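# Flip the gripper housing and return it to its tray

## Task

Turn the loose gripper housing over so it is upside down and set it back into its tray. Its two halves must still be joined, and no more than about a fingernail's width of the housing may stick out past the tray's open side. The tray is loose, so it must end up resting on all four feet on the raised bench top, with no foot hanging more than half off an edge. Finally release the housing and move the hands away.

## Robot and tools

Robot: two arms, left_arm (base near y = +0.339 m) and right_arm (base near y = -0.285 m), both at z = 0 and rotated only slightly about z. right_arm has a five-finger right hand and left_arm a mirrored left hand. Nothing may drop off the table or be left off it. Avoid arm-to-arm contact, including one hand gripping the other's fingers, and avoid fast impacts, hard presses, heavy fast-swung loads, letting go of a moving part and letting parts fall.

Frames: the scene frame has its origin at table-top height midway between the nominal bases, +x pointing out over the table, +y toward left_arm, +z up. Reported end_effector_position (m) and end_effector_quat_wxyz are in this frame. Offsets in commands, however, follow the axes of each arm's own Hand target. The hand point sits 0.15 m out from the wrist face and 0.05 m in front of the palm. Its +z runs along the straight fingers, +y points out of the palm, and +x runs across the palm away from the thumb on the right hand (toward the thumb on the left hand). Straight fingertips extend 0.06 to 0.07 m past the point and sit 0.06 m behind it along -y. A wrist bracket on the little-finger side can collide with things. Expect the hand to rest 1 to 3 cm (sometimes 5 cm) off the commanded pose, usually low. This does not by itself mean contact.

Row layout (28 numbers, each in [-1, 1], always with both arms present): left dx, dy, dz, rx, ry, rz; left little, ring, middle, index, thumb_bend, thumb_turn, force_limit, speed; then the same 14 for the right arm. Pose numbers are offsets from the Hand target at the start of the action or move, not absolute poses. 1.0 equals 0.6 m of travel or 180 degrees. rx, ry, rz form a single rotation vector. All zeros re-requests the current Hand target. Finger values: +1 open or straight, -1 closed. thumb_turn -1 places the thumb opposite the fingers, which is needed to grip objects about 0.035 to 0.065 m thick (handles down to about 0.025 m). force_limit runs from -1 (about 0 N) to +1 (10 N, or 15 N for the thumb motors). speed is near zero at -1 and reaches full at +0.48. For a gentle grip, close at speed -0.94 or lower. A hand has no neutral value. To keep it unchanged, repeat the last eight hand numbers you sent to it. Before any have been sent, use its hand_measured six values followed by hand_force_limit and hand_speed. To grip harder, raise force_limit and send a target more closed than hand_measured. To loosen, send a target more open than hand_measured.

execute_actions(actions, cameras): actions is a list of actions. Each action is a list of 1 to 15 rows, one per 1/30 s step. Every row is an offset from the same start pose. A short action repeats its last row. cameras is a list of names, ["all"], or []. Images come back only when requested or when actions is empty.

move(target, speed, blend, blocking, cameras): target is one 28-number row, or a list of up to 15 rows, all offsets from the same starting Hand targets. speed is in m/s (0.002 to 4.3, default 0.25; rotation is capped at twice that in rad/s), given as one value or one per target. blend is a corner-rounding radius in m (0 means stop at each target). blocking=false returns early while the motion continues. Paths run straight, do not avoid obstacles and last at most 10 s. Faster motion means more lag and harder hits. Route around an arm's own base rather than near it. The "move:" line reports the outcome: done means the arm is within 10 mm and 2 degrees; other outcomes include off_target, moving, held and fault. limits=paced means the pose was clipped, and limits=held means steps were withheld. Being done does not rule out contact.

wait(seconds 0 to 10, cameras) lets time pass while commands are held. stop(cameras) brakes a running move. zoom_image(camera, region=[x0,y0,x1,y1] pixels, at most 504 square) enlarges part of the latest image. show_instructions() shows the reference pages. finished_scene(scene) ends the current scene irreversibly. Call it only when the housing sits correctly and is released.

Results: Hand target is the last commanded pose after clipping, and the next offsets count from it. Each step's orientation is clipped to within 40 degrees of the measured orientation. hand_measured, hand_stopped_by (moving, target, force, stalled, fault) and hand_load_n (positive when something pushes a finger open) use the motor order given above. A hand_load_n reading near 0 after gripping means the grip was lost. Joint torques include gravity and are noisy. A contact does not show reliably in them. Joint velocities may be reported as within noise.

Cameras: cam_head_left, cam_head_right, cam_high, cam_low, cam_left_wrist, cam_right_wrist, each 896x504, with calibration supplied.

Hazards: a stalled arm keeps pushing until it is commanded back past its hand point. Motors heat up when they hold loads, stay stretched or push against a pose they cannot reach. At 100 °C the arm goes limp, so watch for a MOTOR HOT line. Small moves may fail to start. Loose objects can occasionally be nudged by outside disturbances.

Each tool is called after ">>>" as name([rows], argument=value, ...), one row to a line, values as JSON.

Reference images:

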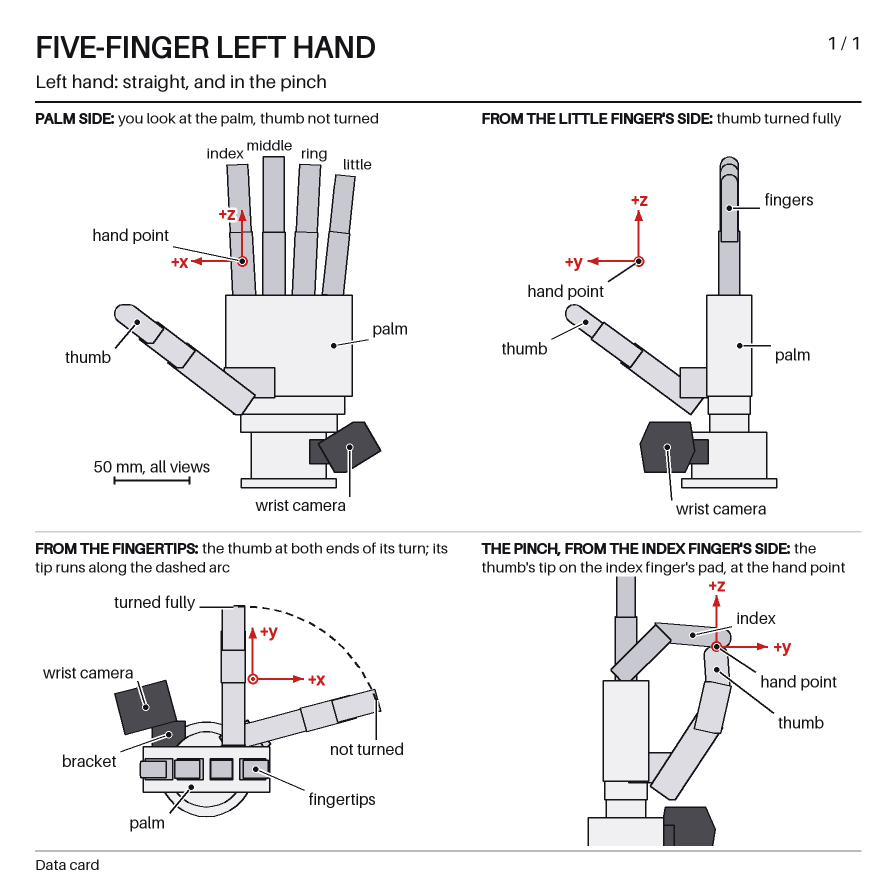

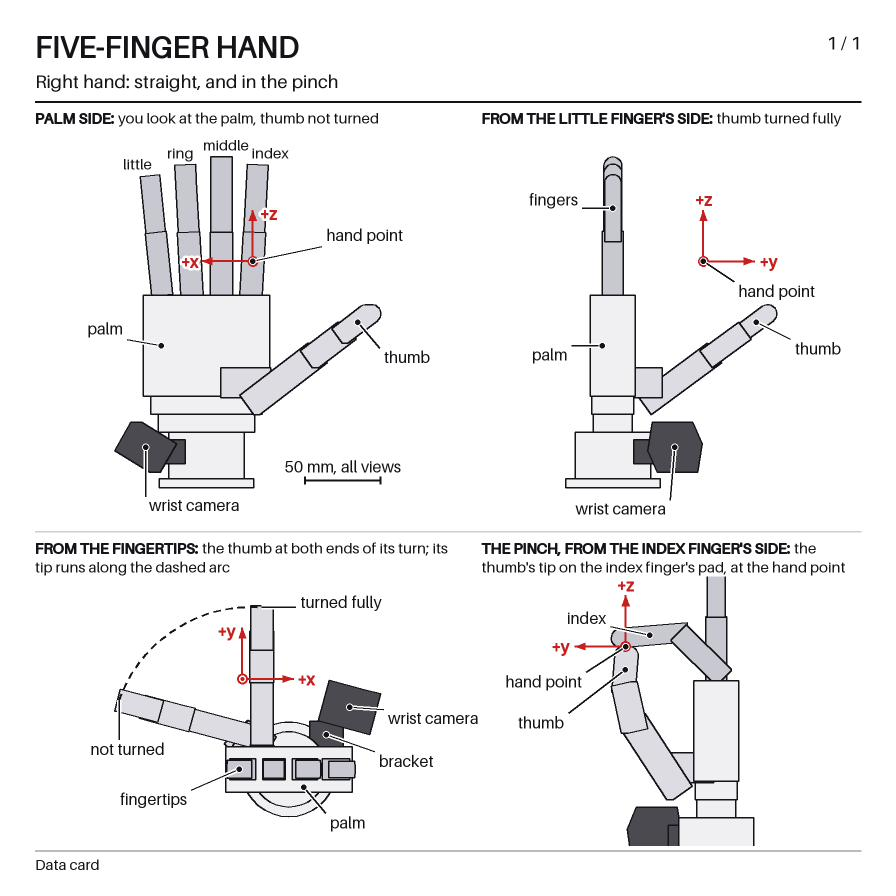

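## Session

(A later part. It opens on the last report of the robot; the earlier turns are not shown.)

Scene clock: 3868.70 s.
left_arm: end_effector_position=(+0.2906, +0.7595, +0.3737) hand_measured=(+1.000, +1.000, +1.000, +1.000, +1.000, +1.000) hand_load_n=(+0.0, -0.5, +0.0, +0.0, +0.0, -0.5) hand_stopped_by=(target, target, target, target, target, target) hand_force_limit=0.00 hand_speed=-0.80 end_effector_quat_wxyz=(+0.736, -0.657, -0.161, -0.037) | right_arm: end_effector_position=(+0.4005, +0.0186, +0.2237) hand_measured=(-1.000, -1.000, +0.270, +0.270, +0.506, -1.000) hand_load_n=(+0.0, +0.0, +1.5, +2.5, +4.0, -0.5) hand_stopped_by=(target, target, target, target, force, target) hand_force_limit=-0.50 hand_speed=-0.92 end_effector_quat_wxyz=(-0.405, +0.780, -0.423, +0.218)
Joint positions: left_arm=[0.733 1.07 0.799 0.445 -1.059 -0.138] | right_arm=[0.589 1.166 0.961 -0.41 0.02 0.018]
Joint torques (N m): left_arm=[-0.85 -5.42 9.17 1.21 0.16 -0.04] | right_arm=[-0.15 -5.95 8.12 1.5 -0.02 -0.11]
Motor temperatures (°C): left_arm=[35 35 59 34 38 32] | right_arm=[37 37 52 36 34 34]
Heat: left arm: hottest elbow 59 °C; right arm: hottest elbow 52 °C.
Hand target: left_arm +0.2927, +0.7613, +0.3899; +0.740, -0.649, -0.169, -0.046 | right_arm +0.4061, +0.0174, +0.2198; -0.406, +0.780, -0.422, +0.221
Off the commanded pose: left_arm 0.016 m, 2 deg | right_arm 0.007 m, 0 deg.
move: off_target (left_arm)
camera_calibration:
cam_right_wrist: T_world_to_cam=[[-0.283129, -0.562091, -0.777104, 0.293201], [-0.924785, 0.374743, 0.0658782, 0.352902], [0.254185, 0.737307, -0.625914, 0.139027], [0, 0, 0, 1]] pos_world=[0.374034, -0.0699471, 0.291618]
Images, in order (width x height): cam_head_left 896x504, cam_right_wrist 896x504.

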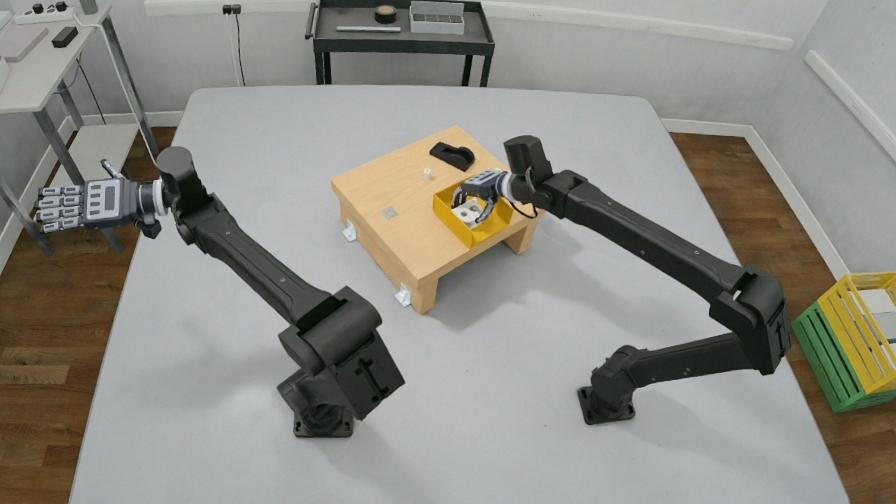

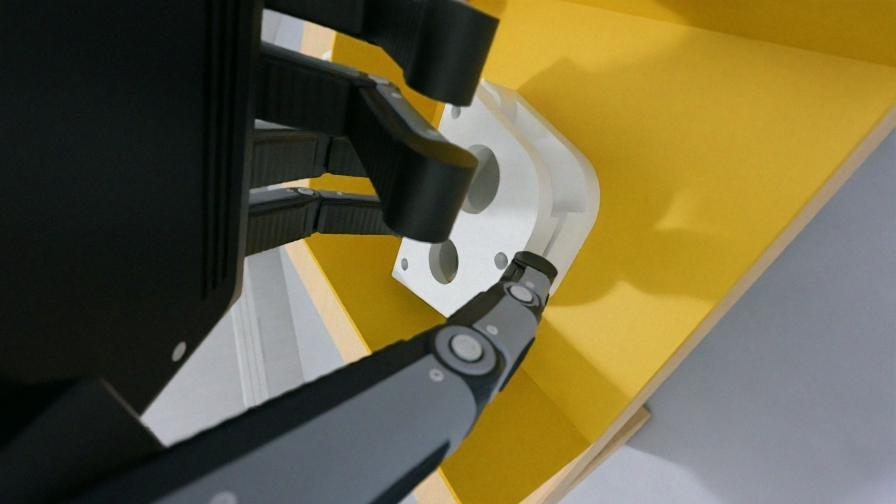

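>>> move(target=[0,0,0,0,0,0,1,1,1,1,1,1,0,-0.8,0,0.0041,0.00287,0,0,0,-1,-1,0.27,0.27,0.45,-1,-0.5,-0.92], speed=0.02, cameras=["cam_right_wrist","cam_head_left"])

>>> zoom_image(camera="cam_right_wrist", region=[380, 0, 680, 360])

>>> zoom_image(camera="cam_head_left", region=[425, 160, 545, 270])

Scene clock: 3881.90 s.
left_arm: end_effector_position=(+0.2906, +0.7595, +0.3737) hand_measured=(+1.000, +1.000, +1.000, +1.000, +1.000, +1.000) hand_load_n=(+0.0, +0.0, +0.0, +0.0, +0.0, -0.5) hand_stopped_by=(target, target, target, target, target, target) hand_force_limit=0.00 hand_speed=-0.80 end_effector_quat_wxyz=(+0.736, -0.657, -0.161, -0.037) | right_arm: end_effector_position=(+0.4009, +0.0186, +0.2224) hand_measured=(-1.000, -1.000, +0.270, +0.270, +0.506, -1.000) hand_load_n=(+0.0, +0.5, +1.5, +2.0, +4.0, -0.5) hand_stopped_by=(target, target, target, target, force, target) hand_force_limit=-0.50 hand_speed=-0.92 end_effector_quat_wxyz=(-0.407, +0.780, -0.423, +0.219)
Joint positions: left_arm=[0.733 1.07 0.799 0.445 -1.059 -0.138] | right_arm=[0.589 1.166 0.956 -0.4 0.02 0.018]
Joint torques (N m): left_arm=[-0.85 -5.42 9.18 1.2 0.16 -0.04] | right_arm=[-0.15 -5.71 8.01 1.54 -0.02 -0.11]
Motor temperatures (°C): left_arm=[35 35 59 34 38 32] | right_arm=[37 37 52 36 34 34]
Heat: left arm: hottest elbow 59 °C; right arm: hottest elbow 52 °C.
Hand target: left_arm +0.2927, +0.7613, +0.3899; +0.740, -0.649, -0.169, -0.046 | right_arm +0.4061, +0.0174, +0.2168; -0.406, +0.780, -0.423, +0.221
Off the commanded pose: left_arm 0.016 m, 2 deg | right_arm 0.008 m, 0 deg.
move: off_target (left_arm)
camera_calibration:
cam_right_wrist: T_world_to_cam=[[-0.280844, -0.560311, -0.779217, 0.291949], [-0.924856, 0.374939, 0.0637284, 0.353757], [0.256451, 0.738561, -0.623506, 0.136607], [0, 0, 0, 1]] pos_world=[0.374134, -0.0699478, 0.290122]
Images, in order (width x height): cam_head_left 896x504, cam_right_wrist 896x504.

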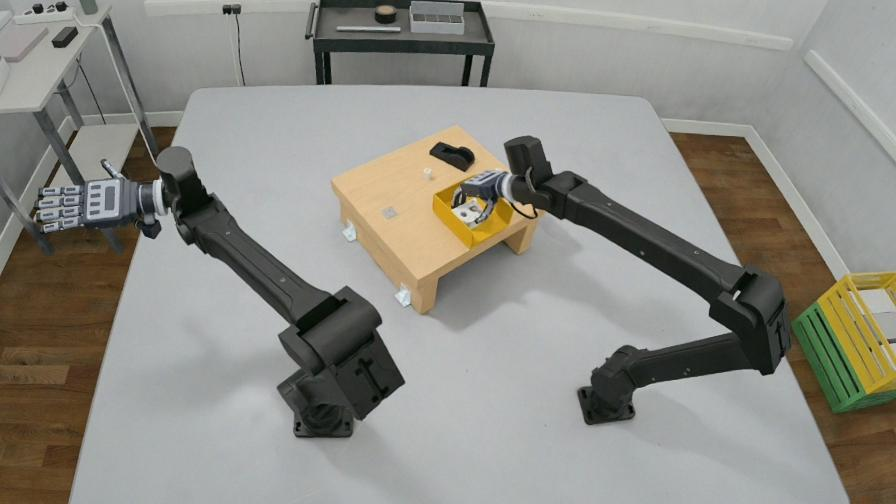

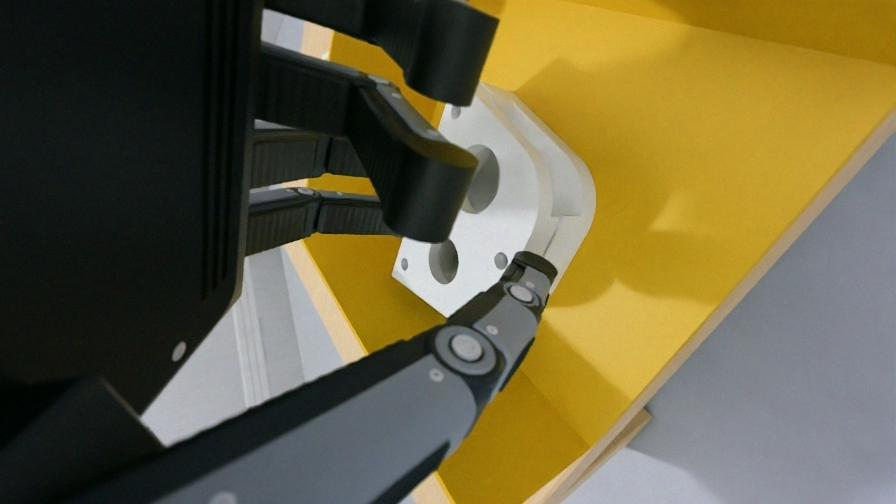

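Scaled by 1.400 from the camera's 896x504 image, which has a finer 1280x720 frame.

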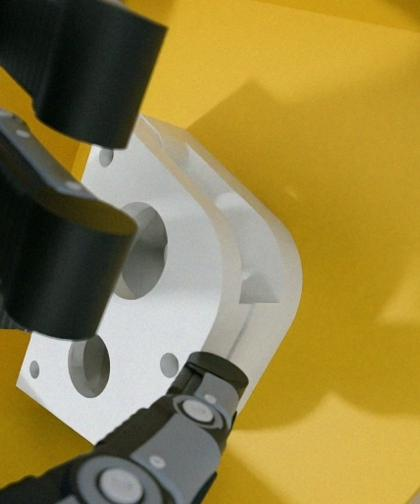

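Scaled by 4.200 from the camera's 896x504 image, which has a finer 1280x720 frame.

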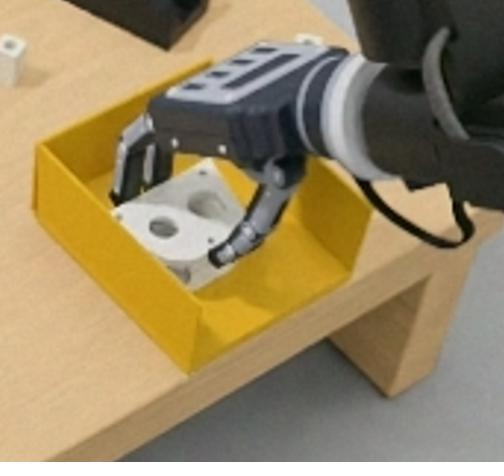

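>>> move(target=[0,0,0,0,0,0,1,1,1,1,1,1,0,-0.8,0,0.0041,0.00287,0,0,0,-1,-1,0.27,0.27,0.45,-1,-0.5,-0.92], speed=0.02, cameras=["cam_right_wrist","cam_head_left"])

>>> zoom_image(camera="cam_right_wrist", region=[430, 60, 610, 330])

Scene clock: 3890.20 s.
left_arm: end_effector_position=(+0.2906, +0.7595, +0.3737) hand_measured=(+1.000, +1.000, +1.000, +1.000, +1.000, +1.000) hand_load_n=(+0.0, +0.0, +0.0, +0.0, +0.0, -0.5) hand_stopped_by=(target, target, target, target, target, target) hand_force_limit=0.00 hand_speed=-0.80 end_effector_quat_wxyz=(+0.736, -0.657, -0.161, -0.037) | right_arm: end_effector_position=(+0.4016, +0.0193, +0.2219) hand_measured=(-1.000, -1.000, +0.270, +0.270, +0.506, -1.000) hand_load_n=(+0.0, +0.0, +1.5, +2.0, +4.0, +0.0) hand_stopped_by=(target, target, target, target, force, target) hand_force_limit=-0.50 hand_speed=-0.92 end_effector_quat_wxyz=(-0.409, +0.778, -0.422, +0.220)
Joint positions: left_arm=[0.733 1.07 0.799 0.445 -1.059 -0.138] | right_arm=[0.589 1.166 0.951 -0.39 0.02 0.018]
Joint torques (N m): left_arm=[-0.73 -5.36 9.17 1.2 0.16 -0.04] | right_arm=[-0.15 -5.66 7.82 1.47 -0.02 -0.11]
Motor temperatures (°C): left_arm=[35 35 59 34 38 32] | right_arm=[37 37 52 36 34 34]
Heat: left arm: hottest elbow 59 °C; right arm: hottest elbow 52 °C.
Hand target: left_arm +0.2927, +0.7613, +0.3899; +0.740, -0.649, -0.169, -0.046 | right_arm +0.4061, +0.0174, +0.2138; -0.406, +0.780, -0.422, +0.221
Off the commanded pose: left_arm 0.016 m, 2 deg | right_arm 0.009 m, 0 deg.
move: off_target (left_arm)
camera_calibration:
cam_right_wrist: T_world_to_cam=[[-0.276891, -0.557552, -0.782603, 0.291172], [-0.925247, 0.374501, 0.0605535, 0.355204], [0.259323, 0.740868, -0.619569, 0.133584], [0, 0, 0, 1]] pos_world=[0.374633, -0.069648, 0.289128]
Images, in order (width x height): cam_head_left 896x504, cam_right_wrist 896x504.

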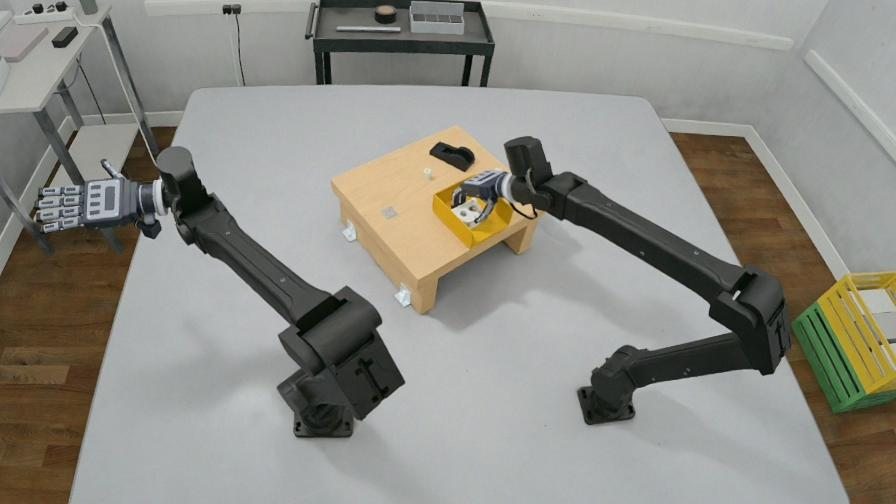

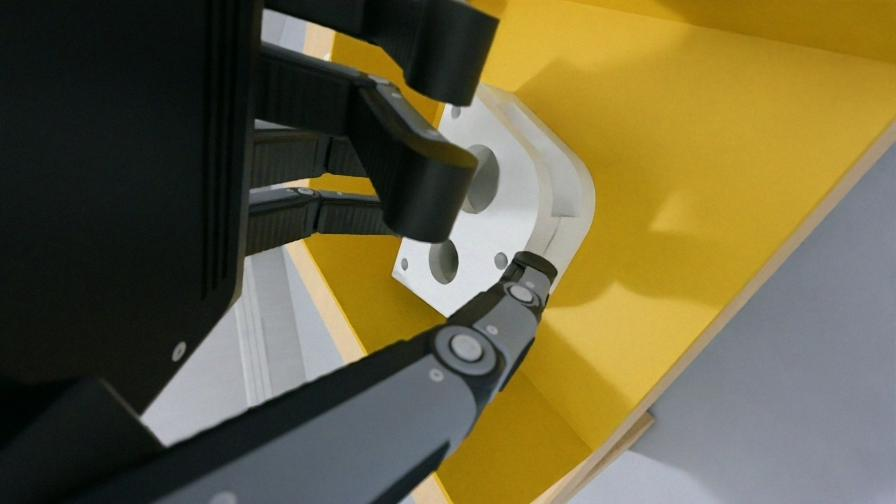

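Scaled by 1.867 from the camera's 896x504 image, which has a finer 1280x720 frame.

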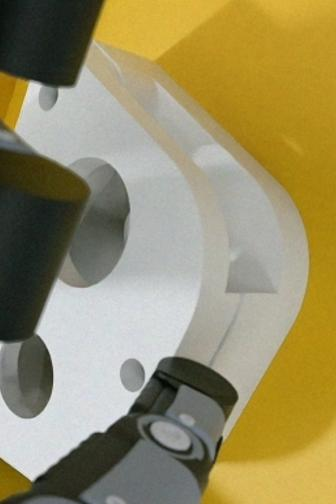

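>>> move(target=[0,0,0,0,0,0,1,1,1,1,1,1,0,-0.8,-0.00051,-0.00532,-0.00694,0,0,0,-1,-1,0.27,0.27,0.45,-1,-0.5,-0.92], speed=0.02, cameras=["cam_right_wrist","cam_head_left"])

>>> zoom_image(camera="cam_right_wrist", region=[380, 0, 680, 360])

Scene clock: 3928.00 s.
left_arm: end_effector_position=(+0.2906, +0.7595, +0.3737) hand_measured=(+1.000, +1.000, +1.000, +1.000, +1.000, +1.000) hand_load_n=(+0.0, +0.0, +0.0, +0.0, +0.0, +0.0) hand_stopped_by=(target, target, target, target, target, target) hand_force_limit=0.00 hand_speed=-0.80 end_effector_quat_wxyz=(+0.736, -0.657, -0.161, -0.037) | right_arm: end_effector_position=(+0.4016, +0.0193, +0.2219) hand_measured=(-1.000, -1.000, +0.270, +0.270, +0.506, -1.000) hand_load_n=(+0.0, +0.0, +1.5, +2.0, +4.5, -0.5) hand_stopped_by=(target, target, target, target, force, target) hand_force_limit=-0.50 hand_speed=-0.92 end_effector_quat_wxyz=(-0.409, +0.778, -0.422, +0.220)
Joint positions: left_arm=[0.733 1.07 0.799 0.445 -1.059 -0.138] | right_arm=[0.589 1.166 0.951 -0.39 0.02 0.018]
Joint torques (N m): left_arm=[-0.91 -5.36 9.18 1.21 0.17 -0.05] | right_arm=[-0.03 -6.18 8.42 0.95 0.01 -0.11]
Motor temperatures (°C): left_arm=[35 35 59 34 38 32] | right_arm=[37 37 50 36 34 34]
Heat: left arm: hottest elbow 59 °C; right arm: hottest elbow 50 °C.
Hand target: left_arm +0.2927, +0.7613, +0.3899; +0.740, -0.649, -0.169, -0.046 | right_arm +0.4046, +0.0168, +0.2188; -0.406, +0.780, -0.422, +0.221
Off the commanded pose: left_arm 0.016 m, 2 deg | right_arm 0.005 m, 0 deg.
move: off_target (left_arm)
camera_calibration:
cam_right_wrist: T_world_to_cam=[[-0.276891, -0.557552, -0.782603, 0.291172], [-0.925247, 0.374501, 0.0605535, 0.355204], [0.259323, 0.740868, -0.619569, 0.133584], [0, 0, 0, 1]] pos_world=[0.374633, -0.069648, 0.289128]
Images, in order (width x height): cam_head_left 896x504, cam_right_wrist 896x504.

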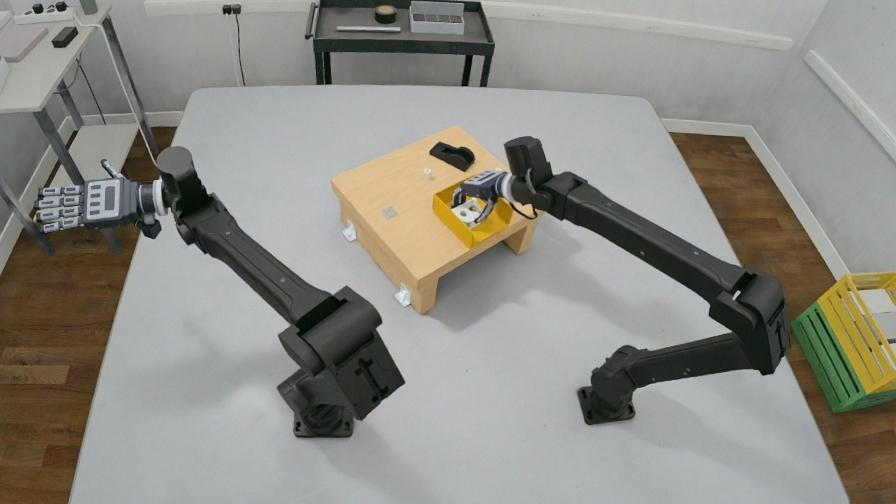

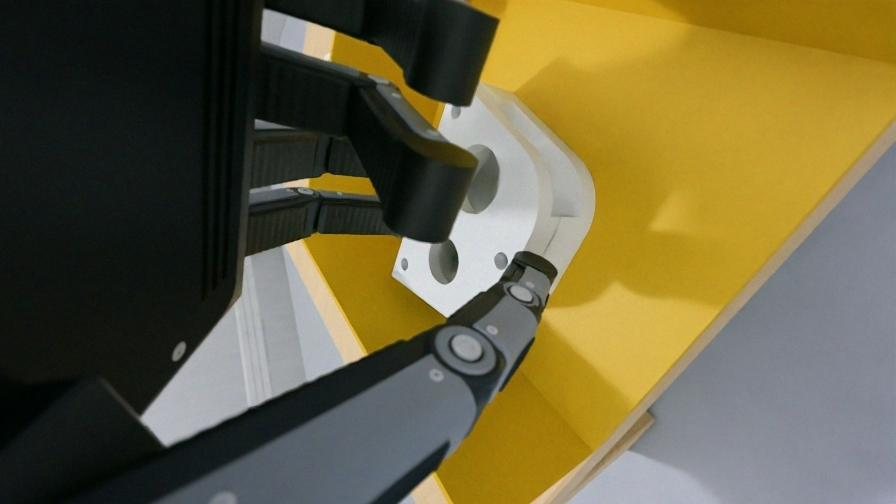

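Scaled by 1.400 from the camera's 896x504 image, which has a finer 1280x720 frame.

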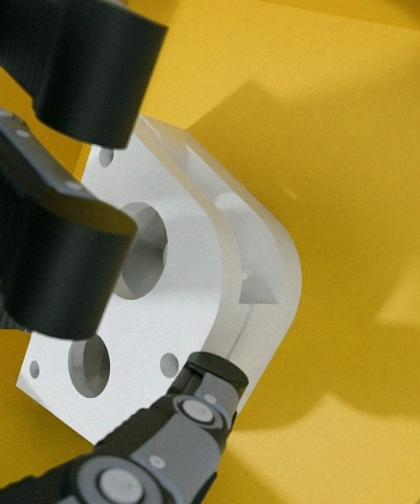

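>>> move([
  [0,0,0,0,0,0,1,1,1,1,1,1,0,-0.8,0,0,0,0,0,0,-1,-1,0.27,0.27,0.62,-1,-0.5,-0.8],
  [0,0,0,0,0,0,1,1,1,1,1,1,0,-0.8,0,0,0,0,0,0,-1,-1,0.45,0.45,0.75,-1,-0.5,-0.8],
], speed=0.02, cameras=["cam_right_wrist","cam_head_left"])

>>> zoom_image(camera="cam_right_wrist", region=[380, 0, 680, 360])

>>> zoom_image(camera="cam_head_left", region=[425, 160, 545, 270])

Scene clock: 3940.37 s.
left_arm: end_effector_position=(+0.2906, +0.7595, +0.3737) hand_measured=(+1.000, +1.000, +1.000, +1.000, +1.000, +1.000) hand_load_n=(+0.0, +0.0, +0.0, +0.0, +0.0, -0.5) hand_stopped_by=(target, target, target, target, target, target) hand_force_limit=0.00 hand_speed=-0.80 end_effector_quat_wxyz=(+0.736, -0.657, -0.161, -0.037) | right_arm: end_effector_position=(+0.4016, +0.0193, +0.2219) hand_measured=(-1.000, -1.000, +0.450, +0.450, +0.750, -1.000) hand_load_n=(+0.0, +0.0, +0.0, +0.0, +0.0, +0.0) hand_stopped_by=(target, target, target, target, target, target) hand_force_limit=-0.50 hand_speed=-0.80 end_effector_quat_wxyz=(-0.409, +0.778, -0.422, +0.220)
Joint positions: left_arm=[0.733 1.07 0.799 0.445 -1.059 -0.138] | right_arm=[0.589 1.166 0.951 -0.39 0.02 0.018]
Joint torques (N m): left_arm=[-0.85 -5.48 9.18 1.18 0.17 -0.05] | right_arm=[-0.09 -6.12 8.42 0.94 0.01 -0.11]
Motor temperatures (°C): left_arm=[35 35 59 34 38 32] | right_arm=[37 37 50 36 34 34]
Heat: left arm: hottest elbow 59 °C; right arm: hottest elbow 50 °C.
Hand target: left_arm +0.2927, +0.7613, +0.3899; +0.740, -0.649, -0.169, -0.046 | right_arm +0.4046, +0.0168, +0.2188; -0.406, +0.780, -0.422, +0.221
Off the commanded pose: left_arm 0.016 m, 2 deg | right_arm 0.005 m, 0 deg.
move: off_target (left_arm)
camera_calibration:
cam_right_wrist: T_world_to_cam=[[-0.276891, -0.557552, -0.782603, 0.291172], [-0.925247, 0.374501, 0.0605535, 0.355204], [0.259323, 0.740868, -0.619569, 0.133584], [0, 0, 0, 1]] pos_world=[0.374633, -0.069648, 0.289128]
Images, in order (width x height): cam_head_left 896x504, cam_right_wrist 896x504.

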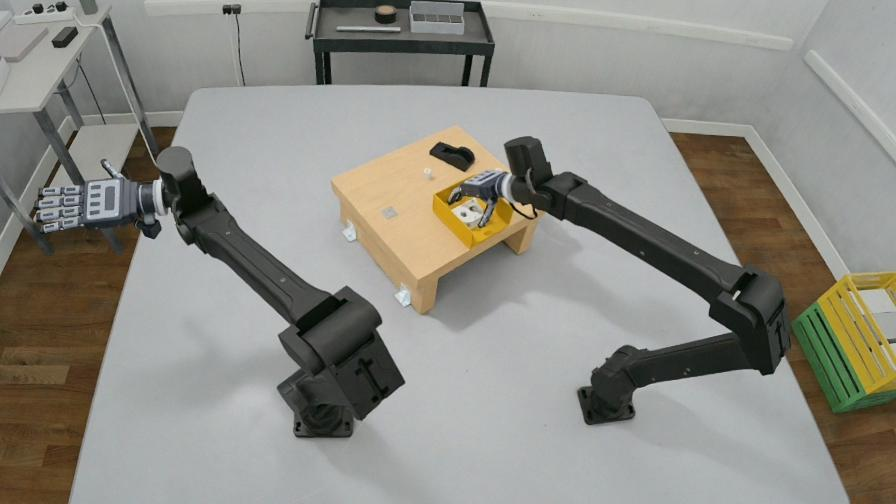

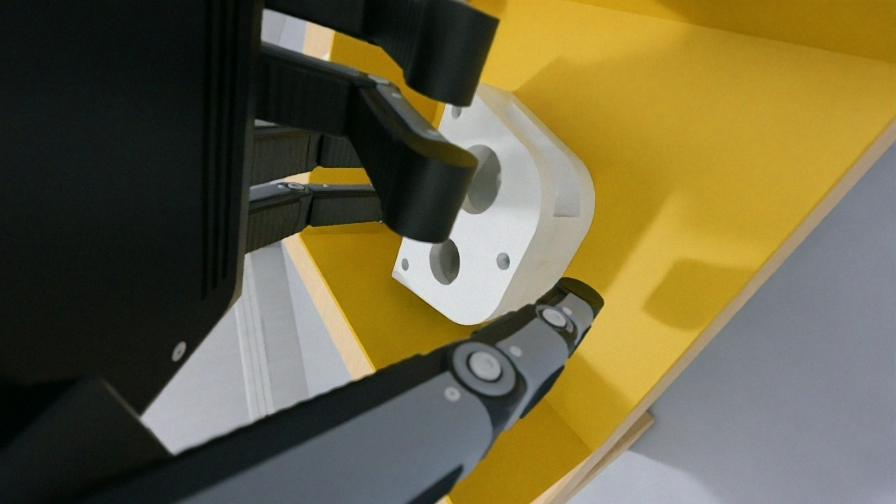

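Scaled by 1.400 from the camera's 896x504 image, which has a finer 1280x720 frame.

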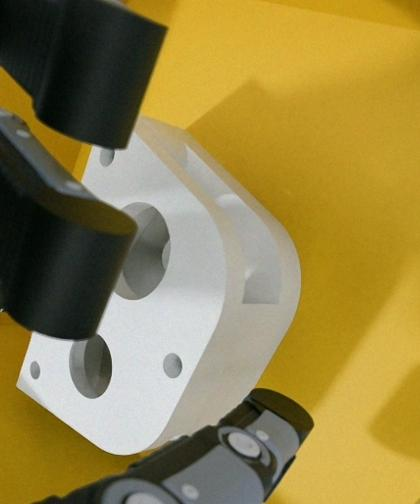

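Scaled by 4.200 from the camera's 896x504 image, which has a finer 1280x720 frame.

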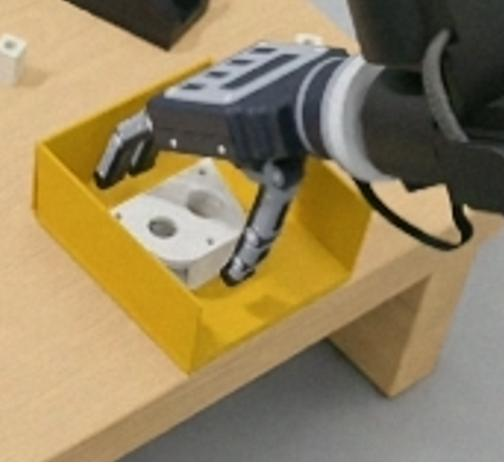

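>>> move([
  [0,0,0,0,0,0,1,1,1,1,1,1,0,-0.8,0,0,0,0,0,0,-1,-1,0.52,0.52,0.77,-1,-0.5,-0.8],
  [0,0,0,0,0,0,1,1,1,1,1,1,0,-0.8,0.00069,-0.06301,-0.02626,0,0,0,-1,-1,0.52,0.52,0.77,-1,-0.5,-0.8],
  [0,0,0,0,0,0,1,1,1,1,1,1,0,-0.8,0.0013,-0.14886,-0.07806,0,0,0,-1,-1,0.52,0.52,0.77,-1,-0.5,-0.8],
], speed=0.05, blend=[0,0.01,0], cameras=["cam_right_wrist","cam_head_left"])

>>> zoom_image(camera="cam_right_wrist", region=[380, 0, 680, 360])

>>> zoom_image(camera="cam_head_left", region=[425, 160, 545, 270])

Scene clock: 3959.87 s.
left_arm: end_effector_position=(+0.2906, +0.7595, +0.3737) hand_measured=(+1.000, +1.000, +1.000, +1.000, +1.000, +1.000) hand_load_n=(+0.0, +0.0, +0.0, +0.0, +0.0, +0.0) hand_stopped_by=(target, target, target, target, target, target) hand_force_limit=0.00 hand_speed=-0.80 end_effector_quat_wxyz=(+0.736, -0.657, -0.161, -0.037) | right_arm: end_effector_position=(+0.4028, +0.0199, +0.2954) hand_measured=(-1.000, -1.000, +0.520, +0.520, +0.770, -1.000) hand_load_n=(+0.0, +0.0, +0.0, +0.0, +0.0, +0.0) hand_stopped_by=(target, target, target, target, target, target) hand_force_limit=-0.50 hand_speed=-0.80 end_effector_quat_wxyz=(-0.394, +0.786, -0.426, +0.212)
Joint positions: left_arm=[0.733 1.07 0.799 0.445 -1.059 -0.138] | right_arm=[0.589 1.168 1.165 -0.641 0.019 0.018]
Joint torques (N m): left_arm=[-0.73 -5.36 9.16 1.2 0.16 -0.04] | right_arm=[-0.21 -5.48 12.94 0.58 -0.02 -0.12]
Motor temperatures (°C): left_arm=[35 35 59 34 38 32] | right_arm=[37 37 51 36 34 34]
Heat: left arm: hottest elbow 59 °C; right arm: hottest elbow 51 °C.
Hand target: left_arm +0.2927, +0.7613, +0.3899; +0.740, -0.649, -0.169, -0.046 | right_arm +0.4156, +0.0234, +0.3190; -0.406, +0.780, -0.422, +0.221
Off the commanded pose: left_arm 0.016 m, 2 deg | right_arm 0.027 m, 2 deg.
move: off_target (left_arm, right_arm)
camera_calibration:
cam_right_wrist: T_world_to_cam=[[-0.301908, -0.574599, -0.760715, 0.353335], [-0.922948, 0.37603, 0.0822637, 0.344212], [0.238783, 0.726937, -0.643852, 0.194016], [0, 0, 0, 1]] pos_world=[0.378037, -0.0674455, 0.365389]
Images, in order (width x height): cam_head_left 896x504, cam_right_wrist 896x504.

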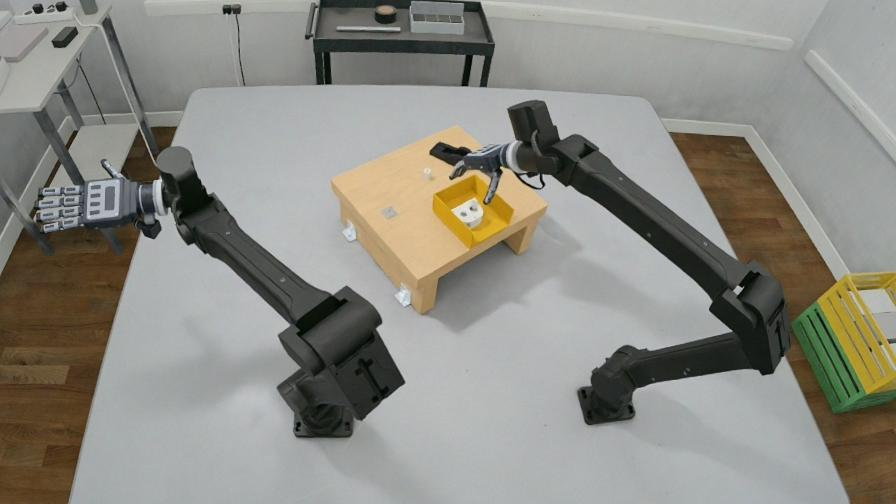

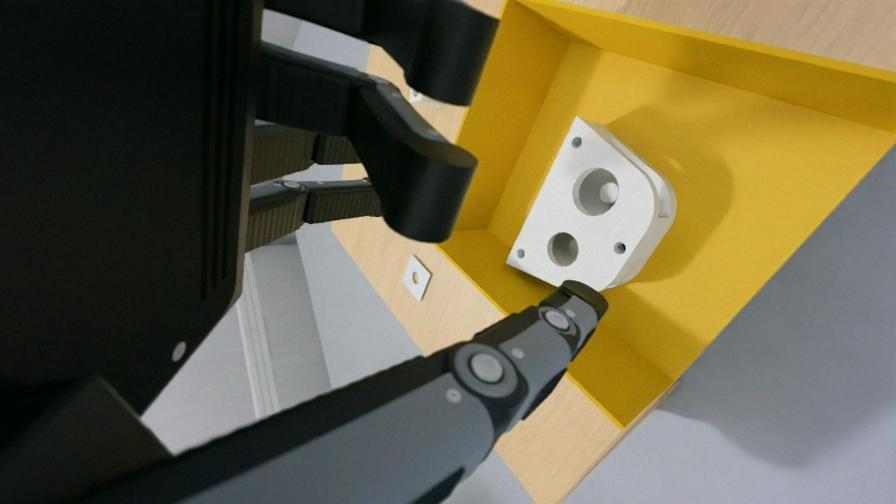

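Scaled by 1.400 from the camera's 896x504 image, which has a finer 1280x720 frame.

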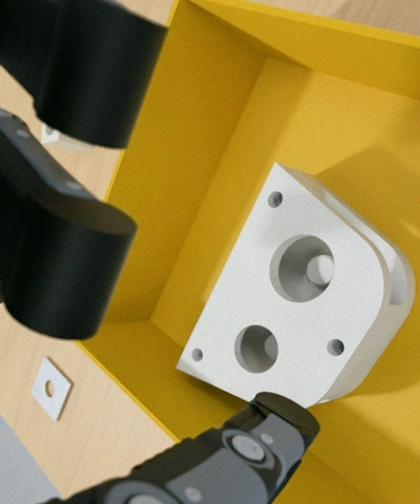

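Scaled by 4.200 from the camera's 896x504 image, which has a finer 1280x720 frame.

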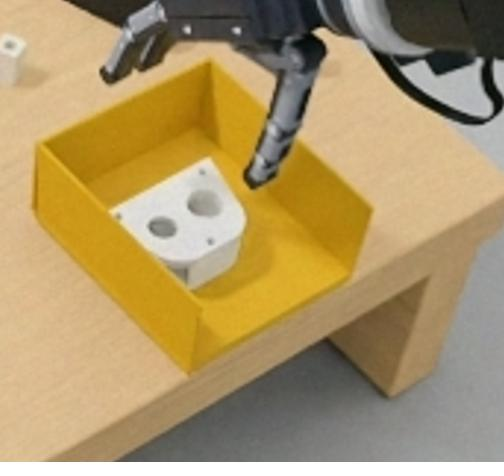

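>>> move(target=[0,0,0,0,0,0,1,1,1,1,1,1,0,-0.8,-0.0046,0.17087,-0.21832,0,0,0,-1,-1,0.52,0.52,0.77,-1,-0.5,-0.8], speed=0.12, cameras=["all"])

>>> zoom_image(camera="cam_right_wrist", region=[400, 60, 760, 420])

>>> zoom_image(camera="cam_head_left", region=[425, 160, 545, 270])

>>> zoom_image(camera="cam_high", region=[380, 140, 480, 220])

Scene clock: 3970.90 s.
left_arm: end_effector_position=(+0.2906, +0.7595, +0.3737) hand_measured=(+1.000, +1.000, +1.000, +1.000, +1.000, +1.000) hand_load_n=(+0.0, +0.0, -0.5, +0.0, +0.0, +0.0) hand_stopped_by=(target, target, target, target, target, target) hand_force_limit=0.00 hand_speed=-0.80 end_effector_quat_wxyz=(+0.736, -0.657, -0.161, -0.037) | right_arm: end_effector_position=(+0.2781, -0.0662, +0.3136) hand_measured=(-1.000, -1.000, +0.520, +0.520, +0.770, -1.000) hand_load_n=(+0.0, +0.0, +0.0, +0.0, +0.0, +0.0) hand_stopped_by=(target, target, target, target, target, target) hand_force_limit=-0.50 hand_speed=-0.80 end_effector_quat_wxyz=(-0.409, +0.777, -0.421, +0.226)
Joint positions: left_arm=[0.733 1.07 0.799 0.445 -1.059 -0.138] | right_arm=[0.598 0.726 0.942 -0.814 0.036 0.018]
Joint torques (N m): left_arm=[-0.91 -5.48 9.17 1.21 0.15 -0.05] | right_arm=[1.32 -1.32 8.21 0.65 0.13 0.05]
Motor temperatures (°C): left_arm=[35 35 59 34 38 32] | right_arm=[37 37 51 36 34 34]
Heat: left arm: hottest elbow 59 °C; right arm: hottest elbow 51 °C.
Hand target: left_arm +0.2927, +0.7613, +0.3899; +0.740, -0.649, -0.169, -0.046 | right_arm +0.2749, -0.0650, +0.3098; -0.406, +0.780, -0.422, +0.221
Off the commanded pose: left_arm 0.016 m, 2 deg | right_arm 0.005 m, 1 deg.
move: off_target (left_arm)
camera_calibration:
cam_left_wrist: T_world_to_cam=[[0.0256456, -0.0559483, 0.998104, -0.332881], [0.943335, -0.329084, -0.042685, -0.00925175], [0.330848, 0.942642, 0.0443384, -0.714793], [0, 0, 0, 1]] pos_world=[0.253752, 0.652125, 0.363548]
cam_right_wrist: T_world_to_cam=[[-0.271047, -0.559419, -0.783316, 0.27949], [-0.924099, 0.378985, 0.0491024, 0.27091], [0.269396, 0.737171, -0.619682, 0.282749], [0, 0, 0, 1]] pos_world=[0.249932, -0.154753, 0.380841]

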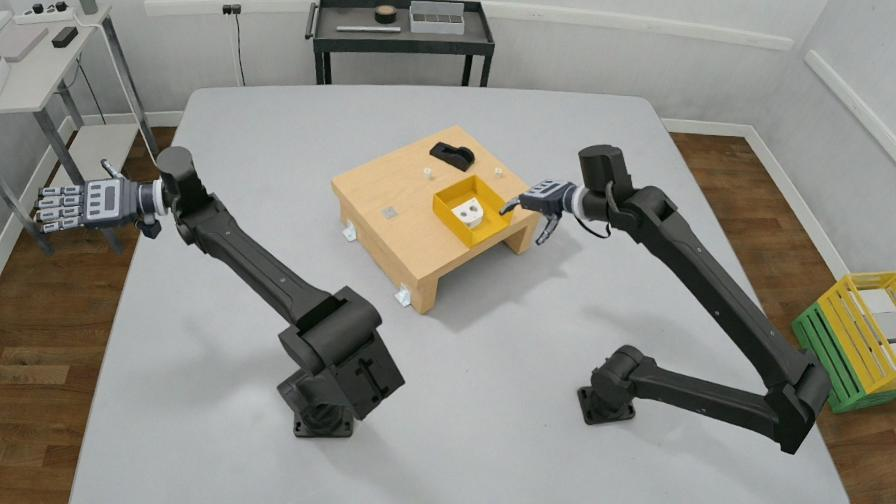

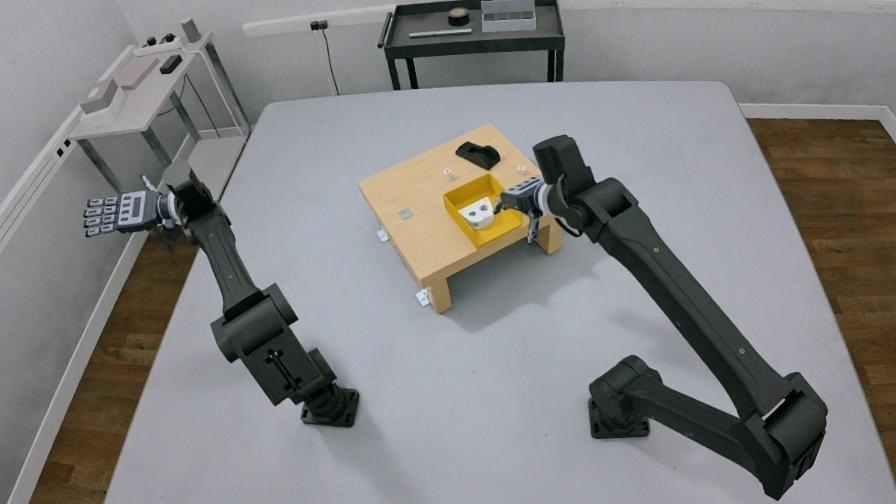

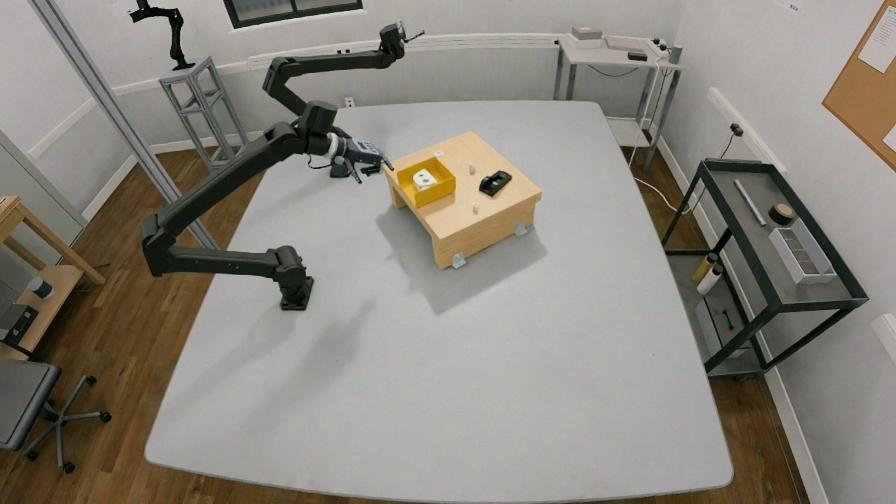

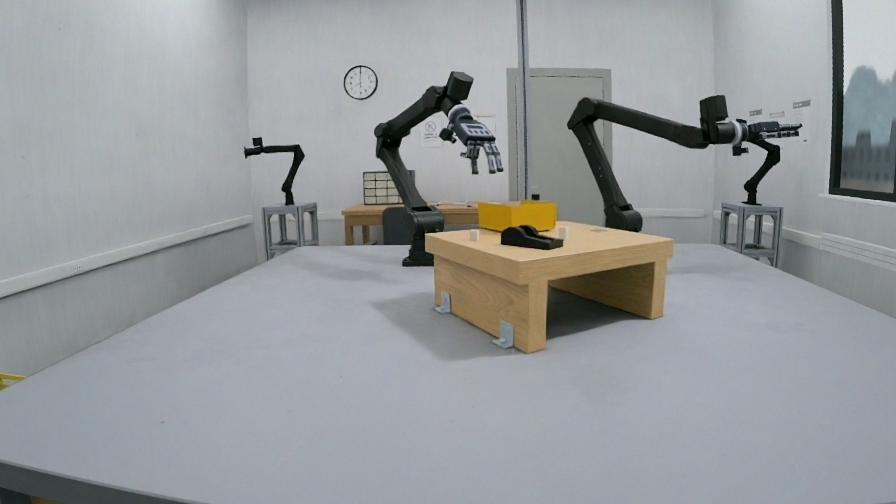

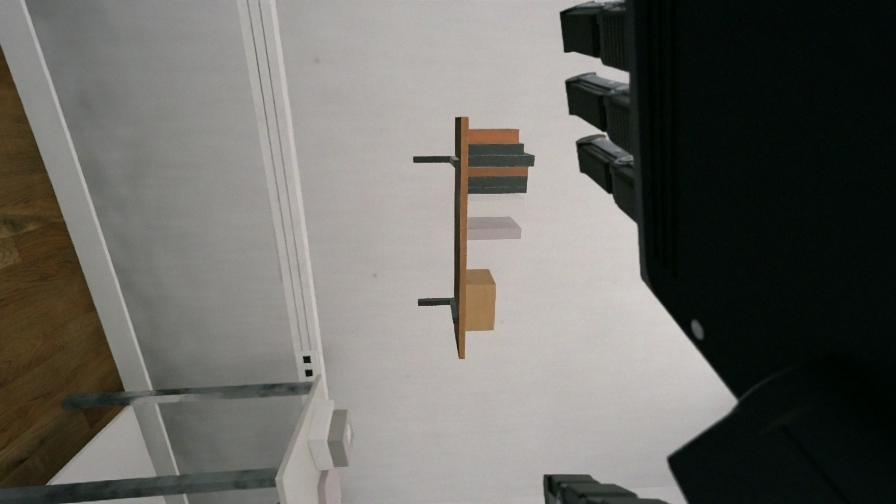

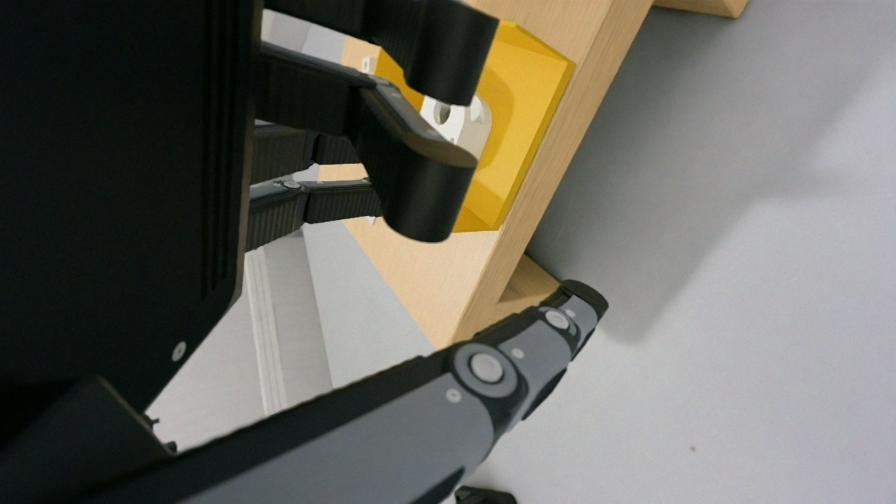

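Scaled by 1.400 from the camera's 896x504 image, which has a finer 1280x720 frame.

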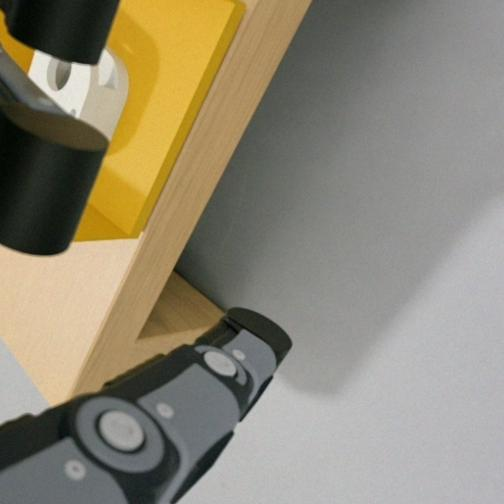

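Scaled by 4.200 from the camera's 896x504 image, which has a finer 1280x720 frame.

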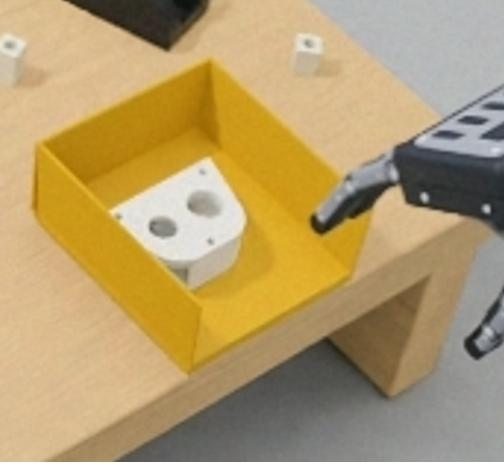

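Scaled by 5.040 from the camera's 896x504 image, which has a finer 1280x720 frame.

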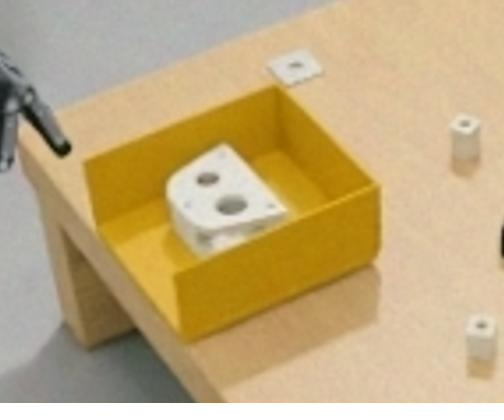

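>>> zoom_image(camera="cam_head_right", region=[430, 165, 550, 260])

>>> zoom_image(camera="cam_head_left", region=[442, 190, 492, 235])

>>> zoom_image(camera="cam_right_wrist", region=[410, 80, 510, 190])

Scaled by 4.200 from the camera's 896x504 image, which has a finer 1280x720 frame.

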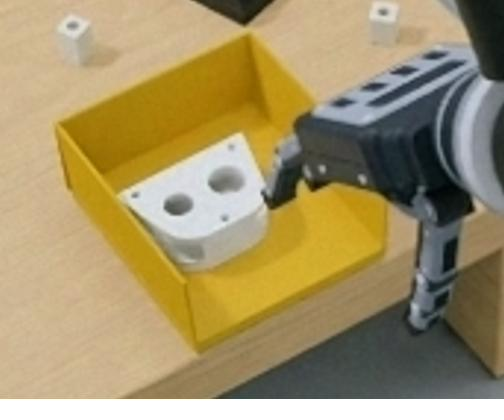

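Scaled by 10.080 from the camera's 896x504 image, which has a finer 1280x720 frame.

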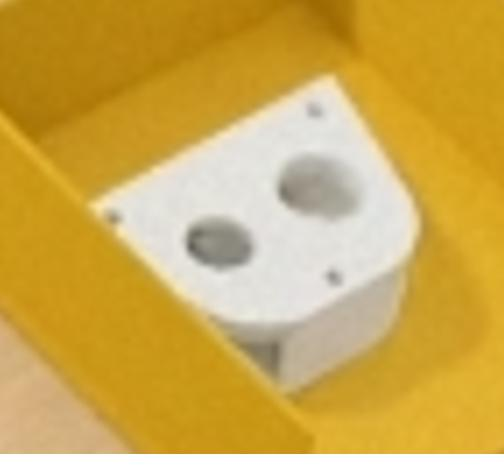

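Scaled by 4.582 from the camera's 896x504 image, which has a finer 1280x720 frame.

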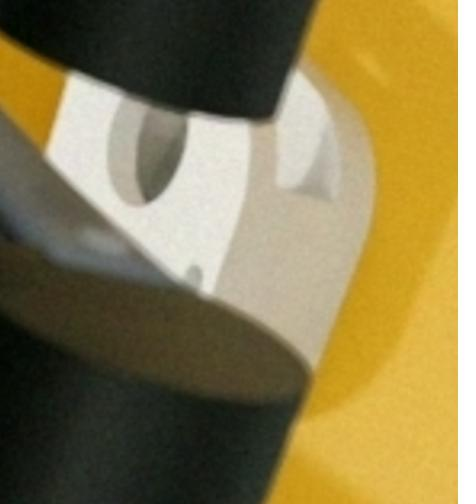

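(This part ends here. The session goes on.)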